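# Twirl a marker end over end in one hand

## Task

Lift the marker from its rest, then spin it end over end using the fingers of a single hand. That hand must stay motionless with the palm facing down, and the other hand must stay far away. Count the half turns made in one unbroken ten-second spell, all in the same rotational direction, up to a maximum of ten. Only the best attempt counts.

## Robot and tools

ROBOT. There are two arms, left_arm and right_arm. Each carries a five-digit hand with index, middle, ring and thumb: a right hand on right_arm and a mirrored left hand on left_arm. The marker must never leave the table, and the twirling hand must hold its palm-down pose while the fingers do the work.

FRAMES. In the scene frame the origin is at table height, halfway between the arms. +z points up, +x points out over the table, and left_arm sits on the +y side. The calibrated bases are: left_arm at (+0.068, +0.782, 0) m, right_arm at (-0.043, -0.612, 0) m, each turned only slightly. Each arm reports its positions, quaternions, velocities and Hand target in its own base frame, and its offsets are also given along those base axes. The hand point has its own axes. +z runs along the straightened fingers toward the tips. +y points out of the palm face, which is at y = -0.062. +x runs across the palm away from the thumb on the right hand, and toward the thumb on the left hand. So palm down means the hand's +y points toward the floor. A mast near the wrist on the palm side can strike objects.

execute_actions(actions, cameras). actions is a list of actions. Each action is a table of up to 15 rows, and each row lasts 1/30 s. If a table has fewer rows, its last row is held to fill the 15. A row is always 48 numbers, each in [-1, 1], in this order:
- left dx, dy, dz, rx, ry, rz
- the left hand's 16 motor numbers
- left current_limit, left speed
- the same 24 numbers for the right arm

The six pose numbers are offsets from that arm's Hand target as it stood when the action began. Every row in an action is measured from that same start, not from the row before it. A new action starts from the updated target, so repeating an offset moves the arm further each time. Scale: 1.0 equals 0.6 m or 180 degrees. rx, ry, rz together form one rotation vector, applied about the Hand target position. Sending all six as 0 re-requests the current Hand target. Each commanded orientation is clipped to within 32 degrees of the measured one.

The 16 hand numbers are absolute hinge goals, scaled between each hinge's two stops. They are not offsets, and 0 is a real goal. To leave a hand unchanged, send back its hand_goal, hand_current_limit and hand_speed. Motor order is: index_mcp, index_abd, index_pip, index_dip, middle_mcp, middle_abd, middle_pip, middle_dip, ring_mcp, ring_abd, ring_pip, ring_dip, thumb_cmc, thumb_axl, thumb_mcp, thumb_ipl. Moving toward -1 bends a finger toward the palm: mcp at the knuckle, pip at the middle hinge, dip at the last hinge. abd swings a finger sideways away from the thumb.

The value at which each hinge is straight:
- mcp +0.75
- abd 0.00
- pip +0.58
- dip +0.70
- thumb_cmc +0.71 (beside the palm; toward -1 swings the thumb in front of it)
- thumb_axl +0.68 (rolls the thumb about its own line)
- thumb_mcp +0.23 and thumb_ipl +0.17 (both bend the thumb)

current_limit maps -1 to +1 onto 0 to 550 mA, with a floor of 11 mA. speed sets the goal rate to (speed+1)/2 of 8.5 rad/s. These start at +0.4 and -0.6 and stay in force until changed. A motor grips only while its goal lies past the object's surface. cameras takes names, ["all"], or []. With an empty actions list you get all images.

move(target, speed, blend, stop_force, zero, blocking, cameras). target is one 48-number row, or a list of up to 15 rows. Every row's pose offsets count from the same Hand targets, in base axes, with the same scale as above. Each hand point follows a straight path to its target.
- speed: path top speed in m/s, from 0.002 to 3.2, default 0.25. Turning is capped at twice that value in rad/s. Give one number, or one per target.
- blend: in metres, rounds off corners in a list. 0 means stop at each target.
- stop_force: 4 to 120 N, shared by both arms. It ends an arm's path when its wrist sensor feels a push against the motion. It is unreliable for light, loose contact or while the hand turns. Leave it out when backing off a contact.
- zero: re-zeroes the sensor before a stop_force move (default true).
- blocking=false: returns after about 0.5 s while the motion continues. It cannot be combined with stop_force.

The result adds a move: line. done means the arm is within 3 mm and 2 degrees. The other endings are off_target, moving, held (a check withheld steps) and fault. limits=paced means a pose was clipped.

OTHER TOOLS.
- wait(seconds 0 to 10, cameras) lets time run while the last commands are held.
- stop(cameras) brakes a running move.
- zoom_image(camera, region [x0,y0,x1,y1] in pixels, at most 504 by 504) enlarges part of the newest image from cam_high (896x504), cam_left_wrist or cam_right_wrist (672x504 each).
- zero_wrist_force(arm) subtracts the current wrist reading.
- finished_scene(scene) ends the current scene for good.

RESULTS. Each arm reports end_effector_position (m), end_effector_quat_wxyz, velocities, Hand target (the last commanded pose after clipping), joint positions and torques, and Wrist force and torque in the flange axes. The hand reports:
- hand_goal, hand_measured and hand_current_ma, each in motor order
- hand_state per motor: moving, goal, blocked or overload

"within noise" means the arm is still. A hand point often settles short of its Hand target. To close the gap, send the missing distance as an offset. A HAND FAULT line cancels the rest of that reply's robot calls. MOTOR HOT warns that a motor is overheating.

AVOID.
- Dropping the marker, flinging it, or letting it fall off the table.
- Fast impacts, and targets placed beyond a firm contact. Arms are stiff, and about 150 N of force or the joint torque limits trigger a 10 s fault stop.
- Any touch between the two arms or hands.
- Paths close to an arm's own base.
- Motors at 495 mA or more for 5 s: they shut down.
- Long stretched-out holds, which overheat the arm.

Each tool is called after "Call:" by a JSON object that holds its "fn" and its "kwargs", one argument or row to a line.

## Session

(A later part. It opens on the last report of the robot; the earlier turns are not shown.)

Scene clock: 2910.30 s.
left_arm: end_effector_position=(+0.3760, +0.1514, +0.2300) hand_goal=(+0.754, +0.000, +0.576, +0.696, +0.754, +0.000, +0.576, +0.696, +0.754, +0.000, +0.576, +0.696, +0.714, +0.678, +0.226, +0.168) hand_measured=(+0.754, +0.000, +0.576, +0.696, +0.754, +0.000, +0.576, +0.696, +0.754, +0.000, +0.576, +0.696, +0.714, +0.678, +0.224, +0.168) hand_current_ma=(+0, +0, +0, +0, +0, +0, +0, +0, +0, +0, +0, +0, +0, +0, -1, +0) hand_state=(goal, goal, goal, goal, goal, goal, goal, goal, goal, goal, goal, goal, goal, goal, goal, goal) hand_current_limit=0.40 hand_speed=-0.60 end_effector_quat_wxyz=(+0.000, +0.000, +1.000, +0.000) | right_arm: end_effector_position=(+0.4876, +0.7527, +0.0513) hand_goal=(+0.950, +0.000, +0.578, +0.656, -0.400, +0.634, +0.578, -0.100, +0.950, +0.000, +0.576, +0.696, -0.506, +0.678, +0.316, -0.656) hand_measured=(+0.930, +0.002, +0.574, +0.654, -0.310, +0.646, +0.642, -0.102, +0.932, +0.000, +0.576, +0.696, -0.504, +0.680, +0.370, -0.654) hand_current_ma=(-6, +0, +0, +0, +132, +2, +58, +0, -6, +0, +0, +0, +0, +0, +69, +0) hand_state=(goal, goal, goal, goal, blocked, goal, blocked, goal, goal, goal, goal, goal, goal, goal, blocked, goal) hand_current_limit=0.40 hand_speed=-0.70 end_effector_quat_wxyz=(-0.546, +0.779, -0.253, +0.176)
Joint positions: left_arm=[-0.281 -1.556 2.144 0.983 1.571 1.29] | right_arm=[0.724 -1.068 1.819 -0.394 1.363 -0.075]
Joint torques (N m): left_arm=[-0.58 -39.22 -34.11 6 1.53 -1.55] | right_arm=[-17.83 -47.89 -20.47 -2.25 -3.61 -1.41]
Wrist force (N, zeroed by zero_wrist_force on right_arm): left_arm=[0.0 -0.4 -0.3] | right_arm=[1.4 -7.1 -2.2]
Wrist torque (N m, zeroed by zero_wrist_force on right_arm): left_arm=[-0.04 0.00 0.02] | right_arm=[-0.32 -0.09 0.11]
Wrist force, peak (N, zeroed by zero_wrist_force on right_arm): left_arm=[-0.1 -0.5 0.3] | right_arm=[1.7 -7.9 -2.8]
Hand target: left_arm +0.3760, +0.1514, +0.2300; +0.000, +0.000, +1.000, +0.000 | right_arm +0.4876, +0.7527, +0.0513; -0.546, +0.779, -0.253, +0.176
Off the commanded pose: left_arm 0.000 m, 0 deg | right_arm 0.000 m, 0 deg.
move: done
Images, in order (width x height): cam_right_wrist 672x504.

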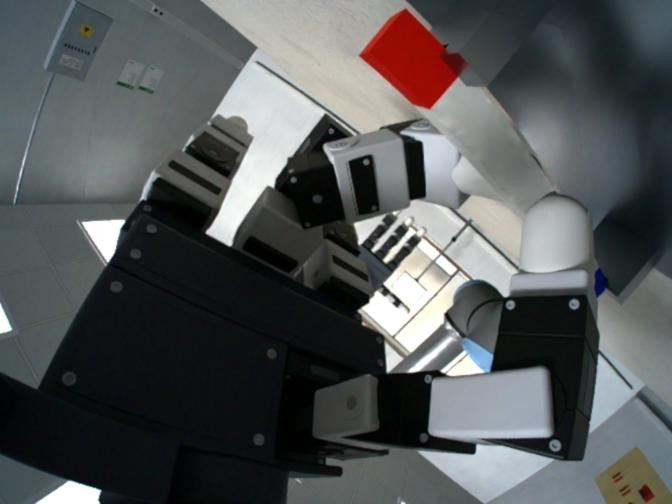

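Call:
{"fn": "move", "kwargs": {
  "target": [0,0,0,0,0,0,0.754,0,0.576,0.696,0.754,0,0.576,0.696,0.754,0,0.576,0.696,0.714,0.678,0.226,0.168,0.4,-0.6, 0,0,0.0015,0,0,0,0.95,0.0,0.577,0.656,-0.4,0.633,0.577,-0.101,0.95,0,0.576,0.696,-0.506,0.677,0.315,-0.657,0.4,-0.7],
  "speed": 0.005
}}

Call:
{"fn": "move", "kwargs": {
  "target": [0,0,0,0,0,0,0.754,0,0.576,0.696,0.754,0,0.576,0.696,0.754,0,0.576,0.696,0.714,0.678,0.226,0.168,0.4,-0.6, 0,0,0,0,0,0,0.95,0.0,0.577,0.656,-0.27,0.633,0.577,-0.101,0.95,0,0.576,0.696,-0.506,0.677,0.40,-0.657,0.4,-0.9],
  "speed": 0.01,
  "cameras": ["cam_right_wrist","cam_high"]
}}

Scene clock: 2927.43 s.
left_arm: end_effector_position=(+0.3760, +0.1514, +0.2300) hand_goal=(+0.754, +0.000, +0.576, +0.696, +0.754, +0.000, +0.576, +0.696, +0.754, +0.000, +0.576, +0.696, +0.714, +0.678, +0.226, +0.168) hand_measured=(+0.754, +0.000, +0.576, +0.696, +0.754, +0.000, +0.576, +0.696, +0.754, +0.000, +0.576, +0.696, +0.714, +0.678, +0.224, +0.168) hand_current_ma=(+0, +0, +0, +0, +0, +0, +0, +0, +0, +0, +0, +0, +0, +0, -1, +0) hand_state=(goal, goal, goal, goal, goal, goal, goal, goal, goal, goal, goal, goal, goal, goal, goal, goal) hand_current_limit=0.40 hand_speed=-0.60 end_effector_quat_wxyz=(+0.000, +0.000, +1.000, +0.000) | right_arm: end_effector_position=(+0.4876, +0.7527, +0.0522) hand_goal=(+0.950, +0.000, +0.578, +0.656, -0.400, +0.634, +0.578, -0.100, +0.950, +0.000, +0.576, +0.696, -0.506, +0.678, +0.316, -0.656) hand_measured=(+0.930, +0.002, +0.574, +0.654, -0.310, +0.642, +0.642, -0.092, +0.932, +0.000, +0.576, +0.696, -0.504, +0.680, +0.370, -0.654) hand_current_ma=(-6, +0, +0, +0, +131, +1, +58, +1, -6, +0, +0, +0, +0, +0, +69, +0) hand_state=(goal, goal, goal, goal, blocked, goal, blocked, goal, goal, goal, goal, goal, goal, goal, blocked, goal) hand_current_limit=0.40 hand_speed=-0.70 end_effector_quat_wxyz=(-0.546, +0.779, -0.253, +0.176)
Joint positions: left_arm=[-0.281 -1.556 2.144 0.983 1.571 1.29] | right_arm=[0.724 -1.069 1.819 -0.392 1.363 -0.075]
Joint torques (N m): left_arm=[-1.29 -39.91 -33.5 6.01 1.54 -1.63] | right_arm=[-6.29 -76.73 -37.01 2.89 -2.7 -1.27]
Wrist force (N, zeroed by zero_wrist_force on right_arm): left_arm=[-0.1 -0.3 0.0] | right_arm=[-0.2 -2.3 -0.3]
Wrist torque (N m, zeroed by zero_wrist_force on right_arm): left_arm=[-0.04 0.02 0.00] | right_arm=[-0.08 0.01 0.04]
Wrist force, peak (N, zeroed by zero_wrist_force on right_arm): left_arm=[0.1 -0.6 -0.4] | right_arm=[1.2 -7.4 -2.3]
Hand target: left_arm +0.3760, +0.1514, +0.2300; +0.000, +0.000, +1.000, +0.000 | right_arm +0.4876, +0.7527, +0.0522; -0.546, +0.779, -0.253, +0.176
Off the commanded pose: left_arm 0.000 m, 0 deg | right_arm 0.000 m, 0 deg.
move: done

Scene clock: 2928.07 s.
left_arm: end_effector_position=(+0.3760, +0.1514, +0.2300) hand_goal=(+0.754, +0.000, +0.576, +0.696, +0.754, +0.000, +0.576, +0.696, +0.754, +0.000, +0.576, +0.696, +0.714, +0.678, +0.226, +0.168) hand_measured=(+0.754, +0.000, +0.576, +0.696, +0.754, +0.000, +0.576, +0.696, +0.754, +0.000, +0.576, +0.696, +0.714, +0.678, +0.224, +0.168) hand_current_ma=(+0, +0, +0, +0, +0, +0, +0, +0, +0, +0, +0, +0, +0, +0, -1, +0) hand_state=(goal, goal, goal, goal, goal, goal, goal, goal, goal, goal, goal, goal, goal, goal, goal, goal) hand_current_limit=0.40 hand_speed=-0.60 end_effector_quat_wxyz=(+0.000, +0.000, +1.000, +0.000) | right_arm: end_effector_position=(+0.4876, +0.7527, +0.0522) hand_goal=(+0.950, +0.000, +0.578, +0.656, -0.270, +0.634, +0.578, -0.100, +0.950, +0.000, +0.576, +0.696, -0.506, +0.678, +0.400, -0.656) hand_measured=(+0.930, +0.002, +0.574, +0.654, -0.272, +0.634, +0.582, -0.096, +0.932, +0.000, +0.576, +0.696, -0.510, +0.678, +0.396, -0.654) hand_current_ma=(-6, +0, +0, +0, +0, +0, +0, +0, -6, +0, +0, +0, +0, +0, +0, +0) hand_state=(goal, goal, goal, goal, goal, goal, goal, goal, goal, goal, goal, goal, goal, goal, goal, goal) hand_current_limit=0.40 hand_speed=-0.90 end_effector_quat_wxyz=(-0.546, +0.779, -0.253, +0.176)
Joint positions: left_arm=[-0.281 -1.556 2.144 0.983 1.571 1.29] | right_arm=[0.724 -1.069 1.819 -0.392 1.363 -0.075]
Joint torques (N m): left_arm=[0.79 -38.26 -34.05 5.98 1.43 -1.8] | right_arm=[-3.02 -75.33 -37.07 0.19 -2.64 -1.46]
Wrist force (N, zeroed by zero_wrist_force on right_arm): left_arm=[-0.1 -0.3 0.0] | right_arm=[0.0 -0.3 0.2]
Wrist torque (N m, zeroed by zero_wrist_force on right_arm): left_arm=[-0.04 0.02 0.01] | right_arm=[-0.04 -0.01 0.00]
Wrist force, peak (N, zeroed by zero_wrist_force on right_arm): left_arm=[-0.1 -0.5 -0.3] | right_arm=[-0.4 -2.5 0.0]
Hand target: left_arm +0.3760, +0.1514, +0.2300; +0.000, +0.000, +1.000, +0.000 | right_arm +0.4876, +0.7527, +0.0522; -0.546, +0.779, -0.253, +0.176
Off the commanded pose: left_arm 0.000 m, 0 deg | right_arm 0.000 m, 0 deg.
move: done
Images, in order (width x height): cam_high 896x504, cam_right_wrist 672x504.

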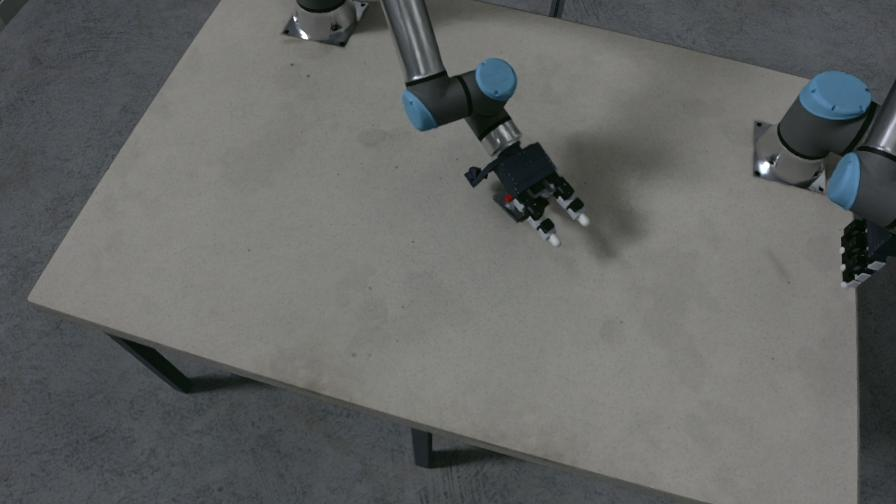

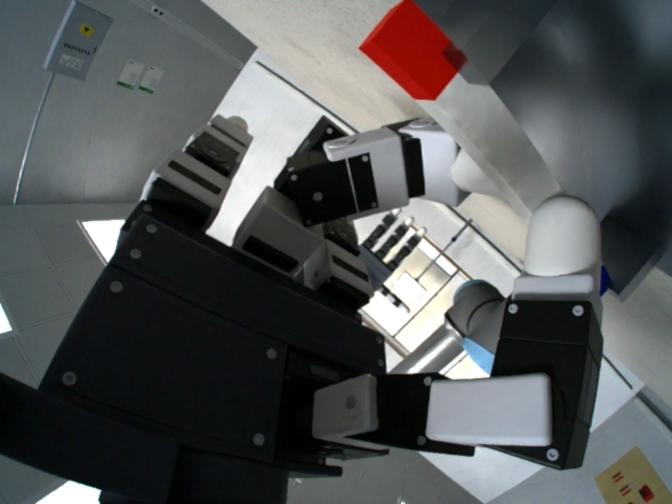

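Call:
{"fn": "move", "kwargs": {
  "target": [0,0,0,0,0,0,0.754,0,0.576,0.696,0.754,0,0.576,0.696,0.754,0,0.576,0.696,0.714,0.678,0.226,0.168,0.4,-0.6, 0,0,0,0,0,0,0.95,0.0,0.577,0.656,-0.07,0.633,0.577,-0.101,0.95,0,0.576,0.696,-0.506,0.677,0.56,-0.657,0.4,-0.8],
  "speed": 0.01,
  "cameras": ["cam_right_wrist","cam_high"]
}}

Call:
{"fn": "zoom_image", "kwargs": {
  "camera": "cam_right_wrist",
  "region": [340, 0, 660, 320]
}}

Call:
{"fn": "zoom_image", "kwargs": {
  "camera": "cam_high",
  "region": [490, 183, 526, 224]
}}

Scene clock: 2934.37 s.
left_arm: end_effector_position=(+0.3760, +0.1514, +0.2300) hand_goal=(+0.754, +0.000, +0.576, +0.696, +0.754, +0.000, +0.576, +0.696, +0.754, +0.000, +0.576, +0.696, +0.714, +0.678, +0.226, +0.168) hand_measured=(+0.754, +0.000, +0.576, +0.696, +0.754, +0.000, +0.576, +0.696, +0.754, +0.000, +0.576, +0.696, +0.714, +0.678, +0.224, +0.168) hand_current_ma=(+0, +0, +0, +0, +0, +0, +0, +0, +0, +0, +0, +0, +0, +0, -1, +0) hand_state=(goal, goal, goal, goal, goal, goal, goal, goal, goal, goal, goal, goal, goal, goal, goal, goal) hand_current_limit=0.40 hand_speed=-0.60 end_effector_quat_wxyz=(+0.000, +0.000, +1.000, +0.000) | right_arm: end_effector_position=(+0.4876, +0.7527, +0.0522) hand_goal=(+0.950, +0.000, +0.578, +0.656, -0.070, +0.634, +0.578, -0.100, +0.950, +0.000, +0.576, +0.696, -0.506, +0.678, +0.560, -0.656) hand_measured=(+0.930, +0.002, +0.574, +0.654, -0.076, +0.634, +0.580, -0.096, +0.932, +0.000, +0.576, +0.696, -0.510, +0.678, +0.554, -0.654) hand_current_ma=(-6, +0, +0, +0, -1, +0, +0, +0, -6, +0, +0, +0, +0, +0, -1, +0) hand_state=(goal, goal, goal, goal, goal, goal, goal, goal, goal, goal, goal, goal, goal, goal, goal, goal) hand_current_limit=0.40 hand_speed=-0.80 end_effector_quat_wxyz=(-0.546, +0.779, -0.253, +0.176)
Joint positions: left_arm=[-0.281 -1.556 2.144 0.983 1.571 1.29] | right_arm=[0.724 -1.069 1.819 -0.393 1.363 -0.075]
Joint torques (N m): left_arm=[-0.53 -39.49 -33.57 5.84 1.32 -1.75] | right_arm=[9.16 -51.09 -37.13 -2.44 -1.95 -1.34]
Wrist force (N, zeroed by zero_wrist_force on right_arm): left_arm=[0.0 -0.1 -0.2] | right_arm=[-0.3 -0.2 -0.2]
Wrist torque (N m, zeroed by zero_wrist_force on right_arm): left_arm=[0.00 0.00 0.01] | right_arm=[0.01 0.04 -0.03]
Wrist force, peak (N, zeroed by zero_wrist_force on right_arm): left_arm=[-0.4 -0.6 -0.1] | right_arm=[-0.3 -0.7 0.2]
Hand target: left_arm +0.3760, +0.1514, +0.2300; +0.000, +0.000, +1.000, +0.000 | right_arm +0.4876, +0.7527, +0.0522; -0.546, +0.779, -0.253, +0.176
Off the commanded pose: left_arm 0.000 m, 0 deg | right_arm 0.000 m, 0 deg.
move: done
Images, in order (width x height): cam_high 896x504, cam_right_wrist 672x504.

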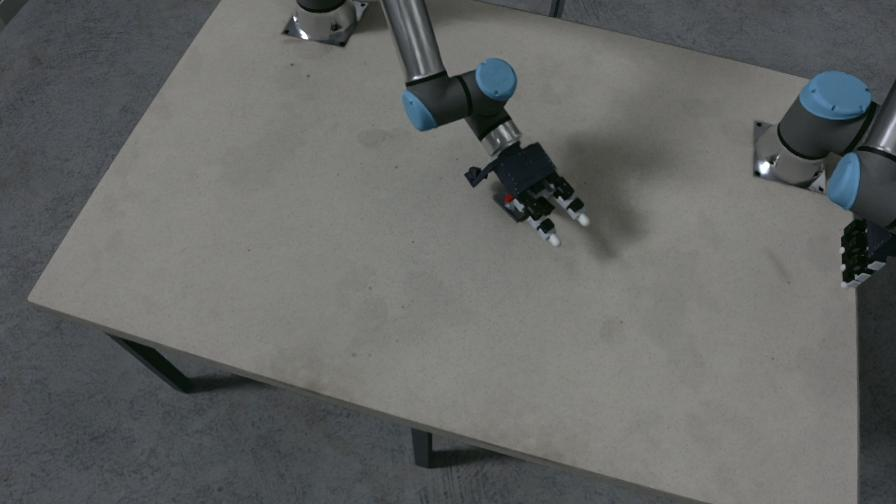

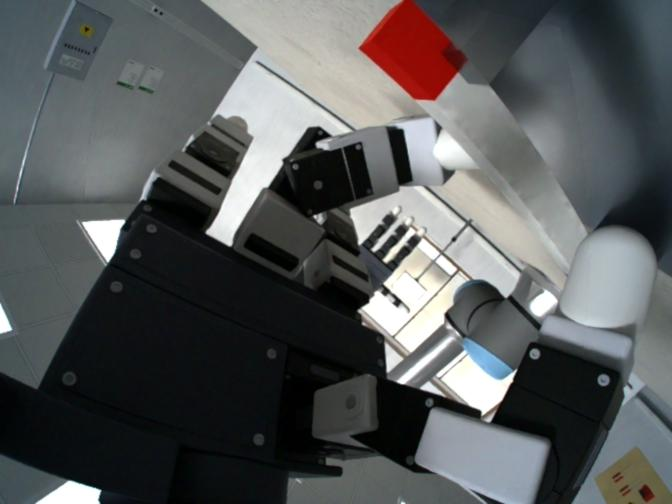

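Scaled by 1.575 from the camera's 672x504 image, which has a finer 960x720 frame.

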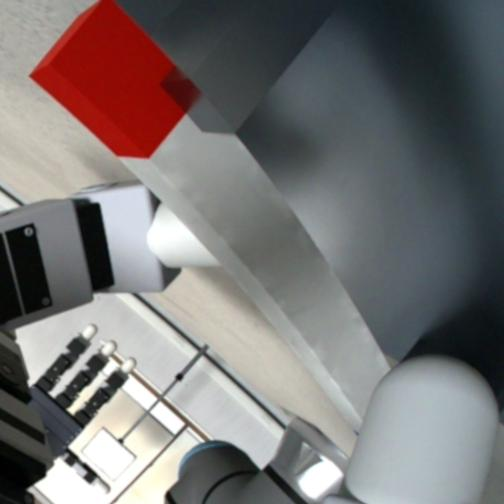

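Scaled by 12.293 from the camera's 896x504 image, which has a finer 1280x720 frame.

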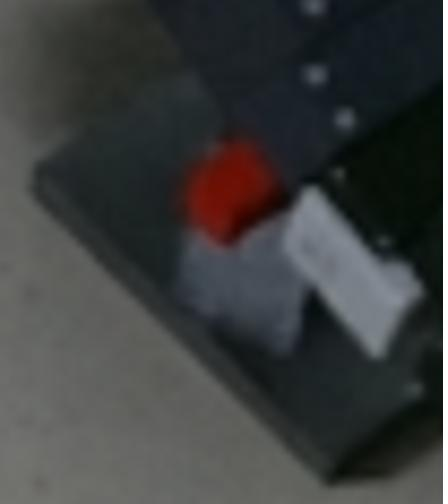

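Call:
{"fn": "move", "kwargs": {
  "target": [0,0,0,0,0,0,0.754,0,0.576,0.696,0.754,0,0.576,0.696,0.754,0,0.576,0.696,0.714,0.678,0.226,0.168,0.4,-0.6, 0,0,0.12,0,0,0,0.95,0.0,0.577,0.656,-0.07,0.633,0.577,-0.101,0.95,0,0.576,0.696,-0.506,0.677,0.56,-0.657,0.4,-0.8],
  "speed": 0.06,
  "cameras": ["cam_right_wrist","cam_high"]
}}

Call:
{"fn": "zoom_image", "kwargs": {
  "camera": "cam_right_wrist",
  "region": [400, 0, 672, 300]
}}

Call:
{"fn": "zoom_image", "kwargs": {
  "camera": "cam_high",
  "region": [485, 160, 555, 230]
}}

Scene clock: 3008.13 s.
left_arm: end_effector_position=(+0.3760, +0.1514, +0.2300) hand_goal=(+0.754, +0.000, +0.576, +0.696, +0.754, +0.000, +0.576, +0.696, +0.754, +0.000, +0.576, +0.696, +0.714, +0.678, +0.226, +0.168) hand_measured=(+0.754, +0.000, +0.576, +0.696, +0.754, +0.000, +0.576, +0.696, +0.754, +0.000, +0.576, +0.696, +0.714, +0.678, +0.224, +0.168) hand_current_ma=(+0, +0, +0, +0, +0, +0, +0, +0, +0, +0, +0, +0, +0, +0, -1, +0) hand_state=(goal, goal, goal, goal, goal, goal, goal, goal, goal, goal, goal, goal, goal, goal, goal, goal) hand_current_limit=0.40 hand_speed=-0.60 end_effector_quat_wxyz=(+0.000, +0.000, +1.000, +0.000) | right_arm: end_effector_position=(+0.4876, +0.7528, +0.1244) hand_goal=(+0.950, +0.000, +0.578, +0.656, -0.070, +0.634, +0.578, -0.100, +0.950, +0.000, +0.576, +0.696, -0.506, +0.678, +0.560, -0.656) hand_measured=(+0.930, +0.002, +0.574, +0.654, -0.076, +0.634, +0.580, -0.096, +0.932, +0.000, +0.576, +0.696, -0.510, +0.678, +0.554, -0.654) hand_current_ma=(-6, +0, +0, +0, -1, +0, +0, +0, -6, +0, +0, +0, +0, +0, -1, +0) hand_state=(goal, goal, goal, goal, goal, goal, goal, goal, goal, goal, goal, goal, goal, goal, goal, goal) hand_current_limit=0.40 hand_speed=-0.80 end_effector_quat_wxyz=(-0.546, +0.779, -0.253, +0.176)
Joint positions: left_arm=[-0.281 -1.556 2.144 0.983 1.571 1.29] | right_arm=[0.724 -1.146 1.78 -0.277 1.363 -0.075]
Joint torques (N m): left_arm=[-1.04 -39.04 -34.4 5.88 1.62 -1.88] | right_arm=[15.64 -47.6 -28.37 -4.29 -0.52 0.73]
Wrist force (N, zeroed by zero_wrist_force on right_arm): left_arm=[0.1 -0.1 -0.1] | right_arm=[0.3 -0.2 0.3]
Wrist torque (N m, zeroed by zero_wrist_force on right_arm): left_arm=[-0.01 -0.01 0.01] | right_arm=[-0.05 -0.11 0.05]
Wrist force, peak (N, zeroed by zero_wrist_force on right_arm): left_arm=[-0.2 -0.6 0.3] | right_arm=[0.4 -0.7 -0.1]
Hand target: left_arm +0.3760, +0.1514, +0.2300; +0.000, +0.000, +1.000, +0.000 | right_arm +0.4876, +0.7527, +0.1242; -0.546, +0.779, -0.253, +0.176
Off the commanded pose: left_arm 0.000 m, 0 deg | right_arm 0.000 m, 0 deg.
move: done
Images, in order (width x height): cam_high 896x504, cam_right_wrist 672x504.

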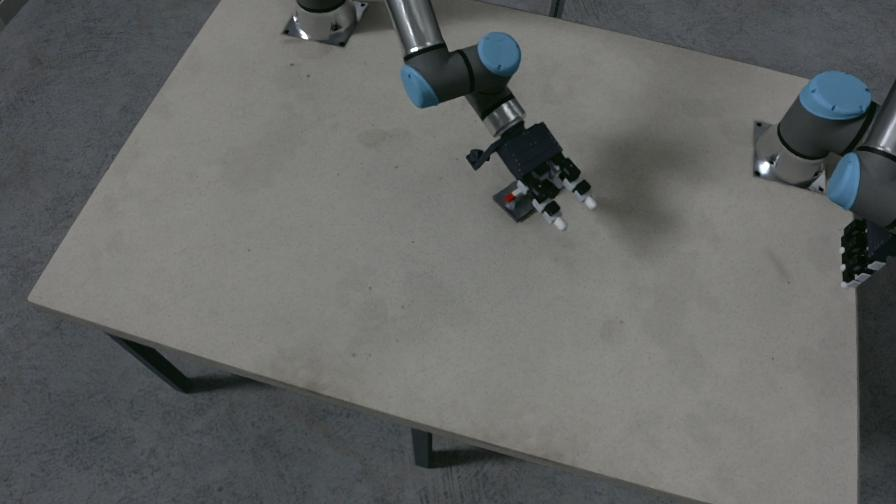

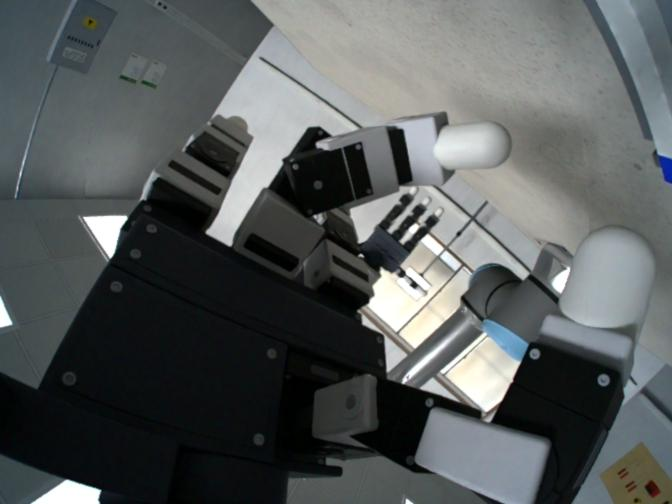

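Scaled by 1.680 from the camera's 672x504 image, which has a finer 960x720 frame.

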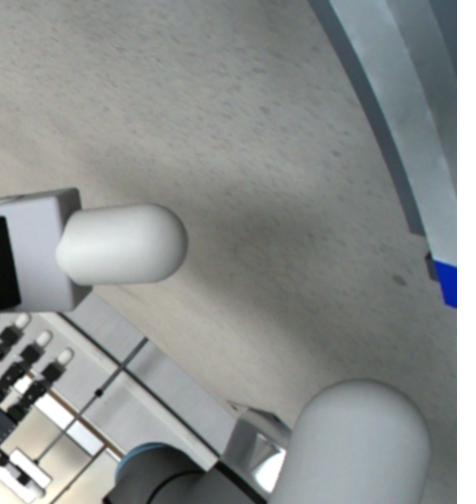

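Scaled by 7.200 from the camera's 896x504 image, which has a finer 1280x720 frame.

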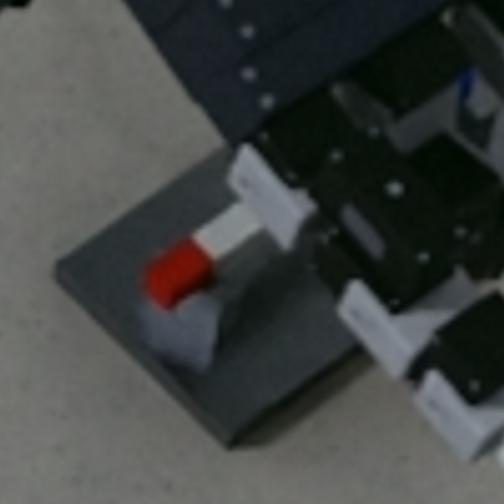

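Call:
{"fn": "move", "kwargs": {
  "target": [0,0,0,0,0,0,0.754,0,0.576,0.696,0.754,0,0.576,0.696,0.754,0,0.576,0.696,0.714,0.678,0.226,0.168,0.4,-0.6, -0.12,-0.17,0.06,0,0,0,0.95,0.0,0.577,0.656,0.754,0,0.577,0.7,0.07,0,0.244,0.255,-0.506,0.677,0.70,-0.657,0.4,-0.6],
  "speed": 0.15,
  "cameras": ["cam_right_wrist","cam_high"]
}}

Call:
{"fn": "zoom_image", "kwargs": {
  "camera": "cam_high",
  "region": [485, 160, 565, 230]
}}

Call:
{"fn": "zoom_image", "kwargs": {
  "camera": "cam_high",
  "region": [495, 182, 525, 212]
}}

Call:
{"fn": "zoom_image", "kwargs": {
  "camera": "cam_high",
  "region": [530, 158, 560, 188]
}}

Scene clock: 3019.70 s.
left_arm: end_effector_position=(+0.3760, +0.1514, +0.2300) hand_goal=(+0.754, +0.000, +0.576, +0.696, +0.754, +0.000, +0.576, +0.696, +0.754, +0.000, +0.576, +0.696, +0.714, +0.678, +0.226, +0.168) hand_measured=(+0.754, +0.000, +0.576, +0.696, +0.754, +0.000, +0.576, +0.696, +0.754, +0.000, +0.576, +0.696, +0.714, +0.678, +0.224, +0.168) hand_current_ma=(+0, +0, +0, +0, +0, +0, +0, +0, +0, +0, +0, +0, +0, +0, -1, +0) hand_state=(goal, goal, goal, goal, goal, goal, goal, goal, goal, goal, goal, goal, goal, goal, goal, goal) hand_current_limit=0.40 hand_speed=-0.60 end_effector_quat_wxyz=(+0.000, +0.000, +1.000, +0.000) | right_arm: end_effector_position=(+0.4157, +0.6507, +0.1602) hand_goal=(+0.950, +0.000, +0.578, +0.656, +0.754, +0.000, +0.578, +0.700, +0.070, +0.000, +0.244, +0.256, -0.506, +0.678, +0.700, -0.656) hand_measured=(+0.930, +0.002, +0.574, +0.654, +0.734, +0.004, +0.578, +0.696, +0.068, +0.000, +0.246, +0.258, -0.510, +0.678, +0.692, -0.654) hand_current_ma=(-6, +0, +0, +0, -6, +0, +0, +0, +0, +0, +0, +0, +0, +0, -1, +0) hand_state=(goal, goal, goal, goal, goal, goal, goal, goal, goal, goal, goal, goal, goal, goal, goal, goal) hand_current_limit=0.40 hand_speed=-0.60 end_effector_quat_wxyz=(-0.546, +0.779, -0.253, +0.176)
Joint positions: left_arm=[-0.281 -1.556 2.144 0.983 1.571 1.29] | right_arm=[0.671 -1.362 2.007 -0.284 1.314 -0.094]
Joint torques (N m): left_arm=[-1.72 -38.63 -33.79 6.02 1.36 -1.86] | right_arm=[19.38 -61.09 -27.07 -3.02 2.82 2.11]
Wrist force (N, zeroed by zero_wrist_force on right_arm): left_arm=[0.0 -0.4 0.2] | right_arm=[0.2 0.0 0.2]
Wrist torque (N m, zeroed by zero_wrist_force on right_arm): left_arm=[-0.07 0.02 0.01] | right_arm=[-0.06 -0.13 0.11]
Wrist force, peak (N, zeroed by zero_wrist_force on right_arm): left_arm=[-0.3 -0.5 -0.5] | right_arm=[0.2 -0.3 2.2]
Hand target: left_arm +0.3760, +0.1514, +0.2300; +0.000, +0.000, +1.000, +0.000 | right_arm +0.4156, +0.6507, +0.1602; -0.546, +0.779, -0.253, +0.176
Off the commanded pose: left_arm 0.000 m, 0 deg | right_arm 0.000 m, 0 deg.
move: done
Images, in order (width x height): cam_high 896x504, cam_right_wrist 672x504.

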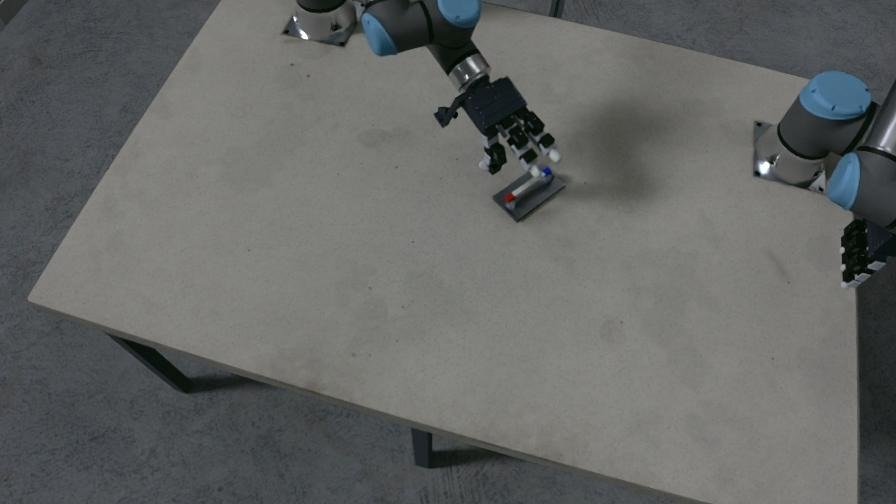

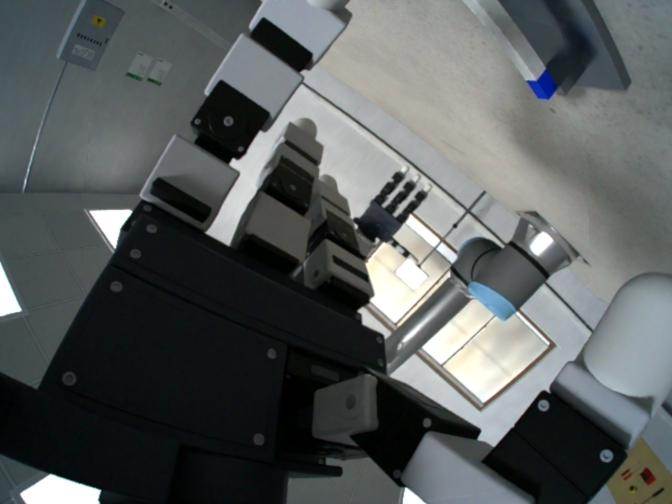

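Scaled by 6.300 from the camera's 896x504 image, which has a finer 1280x720 frame.

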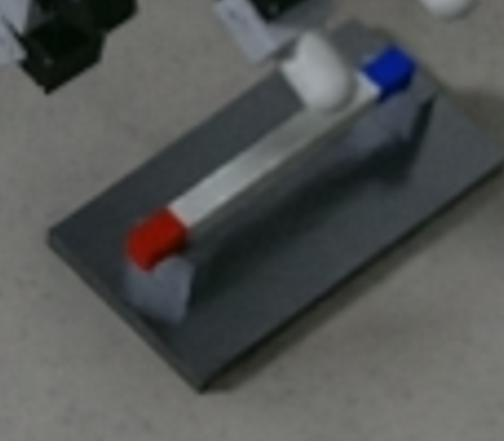

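Scaled by 16.800 from the camera's 896x504 image, which has a finer 1280x720 frame.

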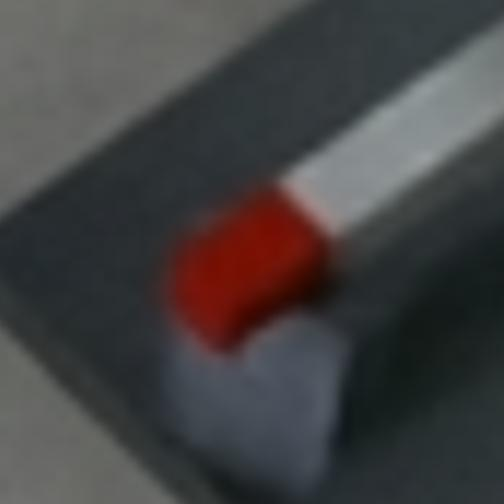

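Scaled by 16.800 from the camera's 896x504 image, which has a finer 1280x720 frame.

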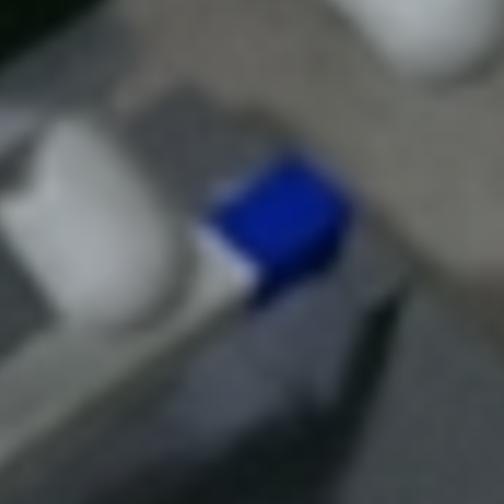

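Call:
{"fn": "move", "kwargs": {
  "target": [0,0,0,0,0,0,0.754,0,0.576,0.696,0.754,0,0.576,0.696,0.754,0,0.576,0.696,0.714,0.678,0.226,0.168,0.4,-0.6, 0,0,0,0,0,0,0.95,0.0,0.577,0.656,0.95,0,0.577,0.7,0.07,0.777,0.244,0.255,-0.816,0.677,0.70,-0.769,0.4,-0.6],
  "speed": 0.15
}}

Call:
{"fn": "move", "kwargs": {
  "target": [0,0,0,0,0,0,0.754,0,0.576,0.696,0.754,0,0.576,0.696,0.754,0,0.576,0.696,0.714,0.678,0.226,0.168,0.4,-0.6, 0.0577,0.207,-0.1,0,0,0.0078,0.95,0.0,0.577,0.656,0.95,0,0.577,0.7,-0.26,0.777,0.244,0.255,-0.816,0.677,0.70,-0.769,0.4,-0.6],
  "speed": 0.12,
  "cameras": ["cam_right_wrist","cam_high"]
}}

Call:
{"fn": "zoom_image", "kwargs": {
  "camera": "cam_high",
  "region": [485, 155, 565, 225]
}}

Scene clock: 3051.13 s.
left_arm: end_effector_position=(+0.3760, +0.1514, +0.2300) hand_goal=(+0.754, +0.000, +0.576, +0.696, +0.754, +0.000, +0.576, +0.696, +0.754, +0.000, +0.576, +0.696, +0.714, +0.678, +0.226, +0.168) hand_measured=(+0.754, +0.000, +0.576, +0.696, +0.754, +0.000, +0.576, +0.696, +0.754, +0.000, +0.576, +0.696, +0.714, +0.678, +0.224, +0.168) hand_current_ma=(+0, +0, +0, +0, +0, +0, +0, +0, +0, +0, +0, +0, +0, +0, -1, +0) hand_state=(goal, goal, goal, goal, goal, goal, goal, goal, goal, goal, goal, goal, goal, goal, goal, goal) hand_current_limit=0.40 hand_speed=-0.60 end_effector_quat_wxyz=(+0.000, +0.000, +1.000, +0.000) | right_arm: end_effector_position=(+0.4156, +0.6507, +0.1602) hand_goal=(+0.950, +0.000, +0.578, +0.656, +0.950, +0.000, +0.578, +0.700, +0.070, +0.778, +0.244, +0.256, -0.816, +0.678, +0.700, -0.768) hand_measured=(+0.930, +0.002, +0.574, +0.654, +0.930, +0.004, +0.578, +0.696, +0.068, +0.768, +0.246, +0.258, -0.810, +0.678, +0.692, -0.764) hand_current_ma=(-6, +0, +0, +0, -7, +0, +0, +0, +0, -1, +0, +0, +1, +0, -1, +0) hand_state=(goal, goal, goal, goal, blocked, goal, goal, goal, goal, goal, goal, goal, goal, goal, goal, goal) hand_current_limit=0.40 hand_speed=-0.60 end_effector_quat_wxyz=(-0.546, +0.779, -0.253, +0.176)
Joint positions: left_arm=[-0.281 -1.556 2.144 0.983 1.571 1.29] | right_arm=[0.671 -1.362 2.007 -0.284 1.314 -0.094]
Joint torques (N m): left_arm=[-0.99 -39.1 -34.13 6.07 1.44 -1.82] | right_arm=[18.83 -62.55 -28.01 -3.74 2.84 2.75]
Wrist force (N, zeroed by zero_wrist_force on right_arm): left_arm=[-0.2 -0.3 -0.2] | right_arm=[0.4 -0.2 0.1]
Wrist torque (N m, zeroed by zero_wrist_force on right_arm): left_arm=[-0.03 0.03 0.00] | right_arm=[-0.07 -0.16 0.12]
Wrist force, peak (N, zeroed by zero_wrist_force on right_arm): left_arm=[0.1 -0.6 -0.3] | right_arm=[0.4 -0.5 0.2]
Hand target: left_arm +0.3760, +0.1514, +0.2300; +0.000, +0.000, +1.000, +0.000 | right_arm +0.4156, +0.6507, +0.1602; -0.546, +0.779, -0.253, +0.176
Off the commanded pose: left_arm 0.000 m, 0 deg | right_arm 0.000 m, 0 deg.
move: done

Scene clock: 3052.73 s.
left_arm: end_effector_position=(+0.3760, +0.1514, +0.2300) hand_goal=(+0.754, +0.000, +0.576, +0.696, +0.754, +0.000, +0.576, +0.696, +0.754, +0.000, +0.576, +0.696, +0.714, +0.678, +0.226, +0.168) hand_measured=(+0.754, +0.000, +0.576, +0.696, +0.754, +0.000, +0.576, +0.696, +0.754, +0.000, +0.576, +0.696, +0.714, +0.678, +0.224, +0.168) hand_current_ma=(+0, +0, +0, +0, +0, +0, +0, +0, +0, +0, +0, +0, +0, +0, -1, +0) hand_state=(goal, goal, goal, goal, goal, goal, goal, goal, goal, goal, goal, goal, goal, goal, goal, goal) hand_current_limit=0.40 hand_speed=-0.60 end_effector_quat_wxyz=(+0.000, +0.000, +1.000, +0.000) | right_arm: end_effector_position=(+0.4500, +0.7749, +0.1002) hand_goal=(+0.950, +0.000, +0.578, +0.656, +0.950, +0.000, +0.578, +0.700, -0.260, +0.778, +0.244, +0.256, -0.816, +0.678, +0.700, -0.768) hand_measured=(+0.930, +0.002, +0.574, +0.654, +0.930, +0.004, +0.578, +0.696, -0.258, +0.768, +0.246, +0.258, -0.810, +0.678, +0.694, -0.766) hand_current_ma=(-6, +0, +0, +0, -7, +0, +0, +0, +0, -1, +0, +0, +1, +0, -1, +0) hand_state=(goal, goal, goal, goal, goal, goal, goal, goal, goal, goal, goal, goal, goal, goal, goal, goal) hand_current_limit=0.40 hand_speed=-0.60 end_effector_quat_wxyz=(-0.548, +0.782, -0.243, +0.169)
Joint positions: left_arm=[-0.281 -1.556 2.144 0.983 1.571 1.29] | right_arm=[0.779 -1.124 1.797 -0.319 1.392 -0.064]
Joint torques (N m): left_arm=[0.66 -37.48 -34.07 6.01 1.56 -1.99] | right_arm=[-17.14 -51.89 -37.67 3.51 -3.72 -1.38]
Wrist force (N, zeroed by zero_wrist_force on right_arm): left_arm=[-0.2 -0.6 -0.1] | right_arm=[0.2 -0.2 0.0]
Wrist torque (N m, zeroed by zero_wrist_force on right_arm): left_arm=[-0.08 0.02 0.01] | right_arm=[-0.02 -0.13 0.05]
Wrist force, peak (N, zeroed by zero_wrist_force on right_arm): left_arm=[-0.2 -0.7 -0.1] | right_arm=[-0.3 0.1 1.6]
Hand target: left_arm +0.3760, +0.1514, +0.2300; +0.000, +0.000, +1.000, +0.000 | right_arm +0.4502, +0.7749, +0.1002; -0.548, +0.782, -0.243, +0.169
Off the commanded pose: left_arm 0.000 m, 0 deg | right_arm 0.000 m, 0 deg.
move: done
Images, in order (width x height): cam_high 896x504, cam_right_wrist 672x504.

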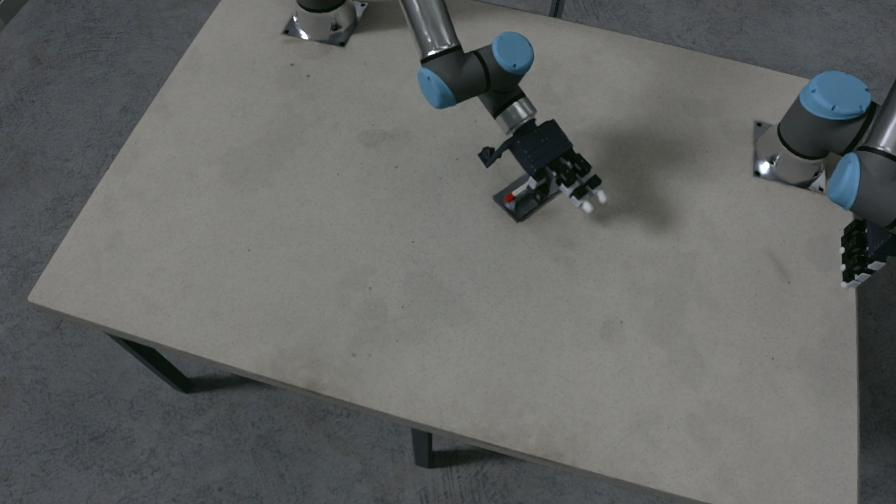

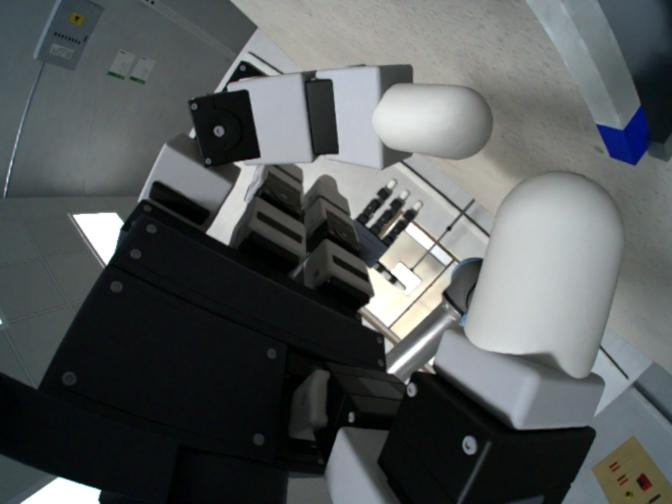

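Scaled by 6.300 from the camera's 896x504 image, which has a finer 1280x720 frame.

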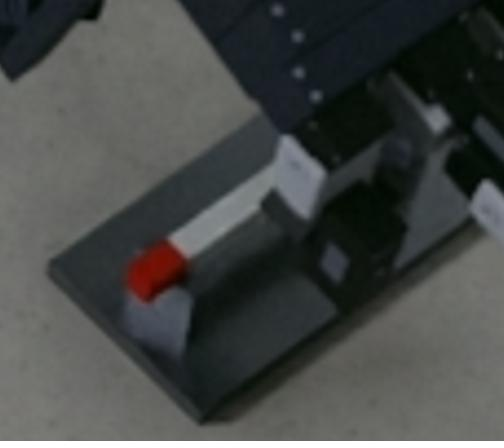

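Call:
{"fn": "move", "kwargs": {
  "target": [0,0,0,0,0,0,0.754,0,0.576,0.696,0.754,0,0.576,0.696,0.754,0,0.576,0.696,0.714,0.678,0.226,0.168,0.4,-0.6, 0,0,-0.0417,0,0,0,0.95,0.0,0.577,0.656,0.95,0,0.577,0.7,-0.26,0.777,0.244,0.255,-0.816,0.677,0.70,-0.769,0.4,-0.6],
  "speed": 0.06
}}

Call:
{"fn": "zero_wrist_force", "kwargs": {
  "arm": "right_arm"
}}

Call:
{"fn": "move", "kwargs": {
  "target": [0,0,0,0,0,0,0.754,0,0.576,0.696,0.754,0,0.576,0.696,0.754,0,0.576,0.696,0.714,0.678,0.226,0.168,0.4,-0.6, 0,0,-0.0283,0,0,0,0.95,0.0,0.577,0.656,0.95,0,0.577,0.7,-0.26,0.777,0.244,0.255,-0.816,0.677,0.70,-0.769,0.4,-0.6],
  "speed": 0.01,
  "stop_force": 4,
  "cameras": ["cam_right_wrist","cam_high"]
}}

Call:
{"fn": "zoom_image", "kwargs": {
  "camera": "cam_high",
  "region": [485, 155, 565, 225]
}}

Scene clock: 3072.77 s.
left_arm: end_effector_position=(+0.3760, +0.1514, +0.2300) hand_goal=(+0.754, +0.000, +0.576, +0.696, +0.754, +0.000, +0.576, +0.696, +0.754, +0.000, +0.576, +0.696, +0.714, +0.678, +0.226, +0.168) hand_measured=(+0.754, +0.000, +0.576, +0.696, +0.754, +0.000, +0.576, +0.696, +0.754, +0.000, +0.576, +0.696, +0.714, +0.678, +0.224, +0.168) hand_current_ma=(+0, +0, +0, +0, +0, +0, +0, +0, +0, +0, +0, +0, +0, +0, -1, +0) hand_state=(goal, goal, goal, goal, goal, goal, goal, goal, goal, goal, goal, goal, goal, goal, goal, goal) hand_current_limit=0.40 hand_speed=-0.60 end_effector_quat_wxyz=(+0.000, +0.000, +1.000, +0.000) | right_arm: end_effector_position=(+0.4502, +0.7749, +0.0749) hand_goal=(+0.950, +0.000, +0.578, +0.656, +0.950, +0.000, +0.578, +0.700, -0.260, +0.778, +0.244, +0.256, -0.816, +0.678, +0.700, -0.768) hand_measured=(+0.930, +0.002, +0.574, +0.654, +0.930, +0.004, +0.578, +0.696, -0.258, +0.768, +0.246, +0.258, -0.810, +0.678, +0.694, -0.766) hand_current_ma=(-6, +0, +0, +0, -6, +0, +0, +0, +0, -1, +0, +0, +1, +0, -1, +0) hand_state=(goal, goal, goal, goal, goal, goal, goal, goal, goal, goal, goal, goal, goal, goal, goal, goal) hand_current_limit=0.40 hand_speed=-0.60 end_effector_quat_wxyz=(-0.548, +0.782, -0.243, +0.169) end_effector_velocity=(+0.000, +0.000, +0.004) end_effector_angular_velocity=(-0.001, +0.000, +0.001)
Joint positions: left_arm=[-0.281 -1.556 2.144 0.983 1.571 1.29] | right_arm=[0.779 -1.096 1.811 -0.359 1.392 -0.064]
Joint velocities: left_arm=[within noise] | right_arm=[0 -0.004 -0.004 0.009 0 -0.001]
Joint torques (N m): left_arm=[0.51 -38.51 -34.98 5.84 1.46 -1.61] | right_arm=[-19.85 -79.1 -38.96 3.35 -3.6 -1.97]
Wrist force (N, zeroed by zero_wrist_force on right_arm): left_arm=[0.1 -0.3 -0.1] | right_arm=[0.1 -0.3 0.1]
Wrist torque (N m, zeroed by zero_wrist_force on right_arm): left_arm=[-0.03 -0.01 0.02] | right_arm=[-0.04 -0.09 0.03]
Wrist force, peak (N, zeroed by zero_wrist_force on right_arm): left_arm=[-0.2 -0.5 -0.5] | right_arm=[0.3 -1.4 -0.3]
Hand target: left_arm +0.3760, +0.1514, +0.2300; +0.000, +0.000, +1.000, +0.000 | right_arm +0.4502, +0.7749, +0.0752; -0.548, +0.782, -0.243, +0.169
Off the commanded pose: left_arm 0.000 m, 0 deg | right_arm 0.000 m, 0 deg.
move: done

Wrist force sensor zeroed.

Scene clock: 3075.17 s.
left_arm: end_effector_position=(+0.3760, +0.1514, +0.2300) hand_goal=(+0.754, +0.000, +0.576, +0.696, +0.754, +0.000, +0.576, +0.696, +0.754, +0.000, +0.576, +0.696, +0.714, +0.678, +0.226, +0.168) hand_measured=(+0.754, +0.000, +0.576, +0.696, +0.754, +0.000, +0.576, +0.696, +0.754, +0.000, +0.576, +0.696, +0.714, +0.678, +0.224, +0.168) hand_current_ma=(+0, +0, +0, +0, +0, +0, +0, +0, +0, +0, +0, +0, +0, +0, -1, +0) hand_state=(goal, goal, goal, goal, goal, goal, goal, goal, goal, goal, goal, goal, goal, goal, goal, goal) hand_current_limit=0.40 hand_speed=-0.60 end_effector_quat_wxyz=(+0.000, +0.000, +1.000, +0.000) | right_arm: end_effector_position=(+0.4502, +0.7749, +0.0631) hand_goal=(+0.950, +0.000, +0.578, +0.656, +0.950, +0.000, +0.578, +0.700, -0.260, +0.778, +0.244, +0.256, -0.816, +0.678, +0.700, -0.768) hand_measured=(+0.930, +0.002, +0.574, +0.654, +0.930, +0.004, +0.578, +0.696, -0.260, +0.800, +0.238, +0.248, -0.810, +0.678, +0.694, -0.766) hand_current_ma=(-6, +0, +0, +0, -6, +0, +0, +0, +0, +5, -1, -1, +1, +0, -1, +0) hand_state=(goal, goal, goal, goal, goal, goal, goal, goal, goal, blocked, goal, goal, goal, goal, goal, goal) hand_current_limit=0.40 hand_speed=-0.60 end_effector_quat_wxyz=(-0.548, +0.782, -0.243, +0.169)
Joint positions: left_arm=[-0.281 -1.556 2.144 0.983 1.571 1.29] | right_arm=[0.779 -1.083 1.816 -0.378 1.392 -0.064]
Joint torques (N m): left_arm=[0.24 -38.58 -34.33 6.2 1.56 -2.01] | right_arm=[-17.62 -80.02 -37.82 3.42 -3.21 -0.15]
Wrist force (N, zeroed by zero_wrist_force on right_arm): left_arm=[-0.1 -0.5 0.0] | right_arm=[0.0 -1.3 0.0]
Wrist torque (N m, zeroed by zero_wrist_force on right_arm): left_arm=[-0.06 0.02 0.01] | right_arm=[-0.05 0.02 -0.04]
Wrist force, peak (N, zeroed by zero_wrist_force on right_arm): left_arm=[-0.2 -0.7 0.1] | right_arm=[1.2 -4.5 0.6]
Hand target: left_arm +0.3760, +0.1514, +0.2300; +0.000, +0.000, +1.000, +0.000 | right_arm +0.4502, +0.7749, +0.0631; -0.548, +0.782, -0.243, +0.169 (not the last commanded pose)
Off the commanded pose: left_arm 0.000 m, 0 deg | right_arm 0.005 m, 0 deg.
move: contact (right_arm)
Images, in order (width x height): cam_high 896x504, cam_right_wrist 672x504.

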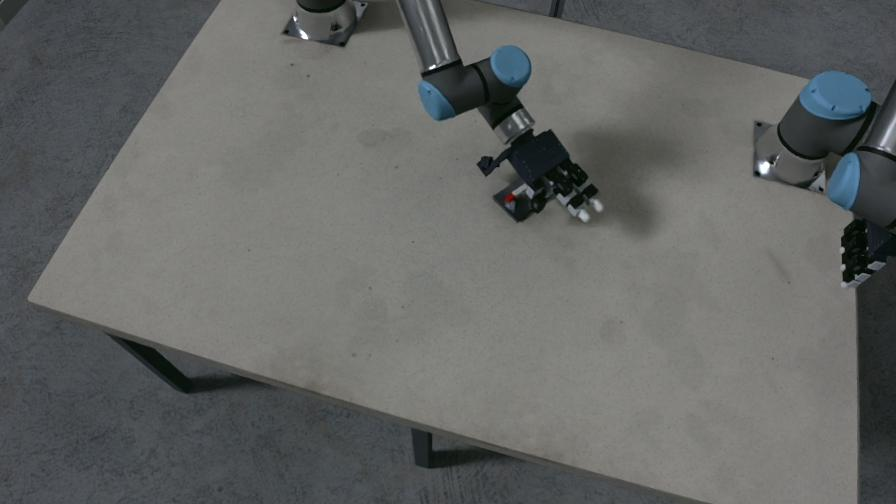

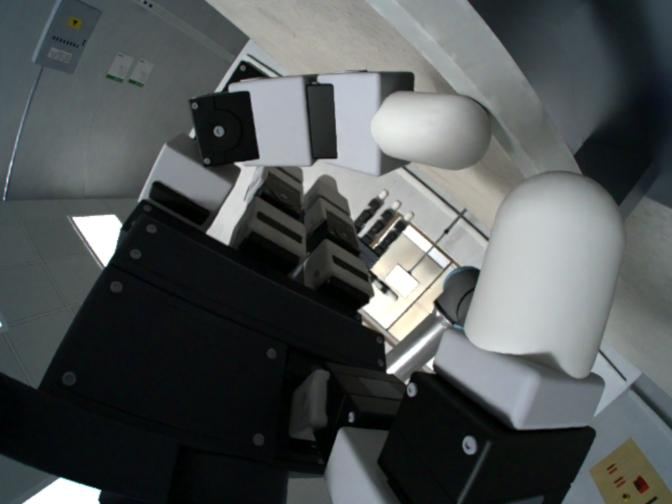

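Scaled by 6.300 from the camera's 896x504 image, which has a finer 1280x720 frame.

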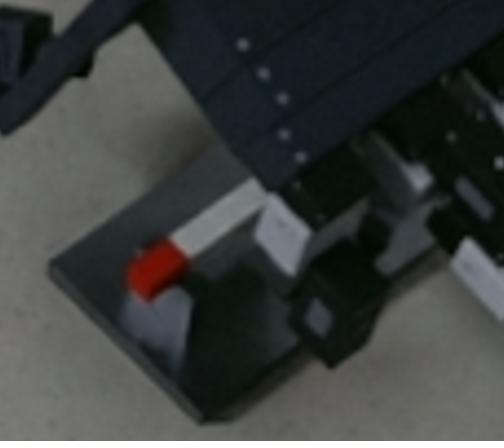

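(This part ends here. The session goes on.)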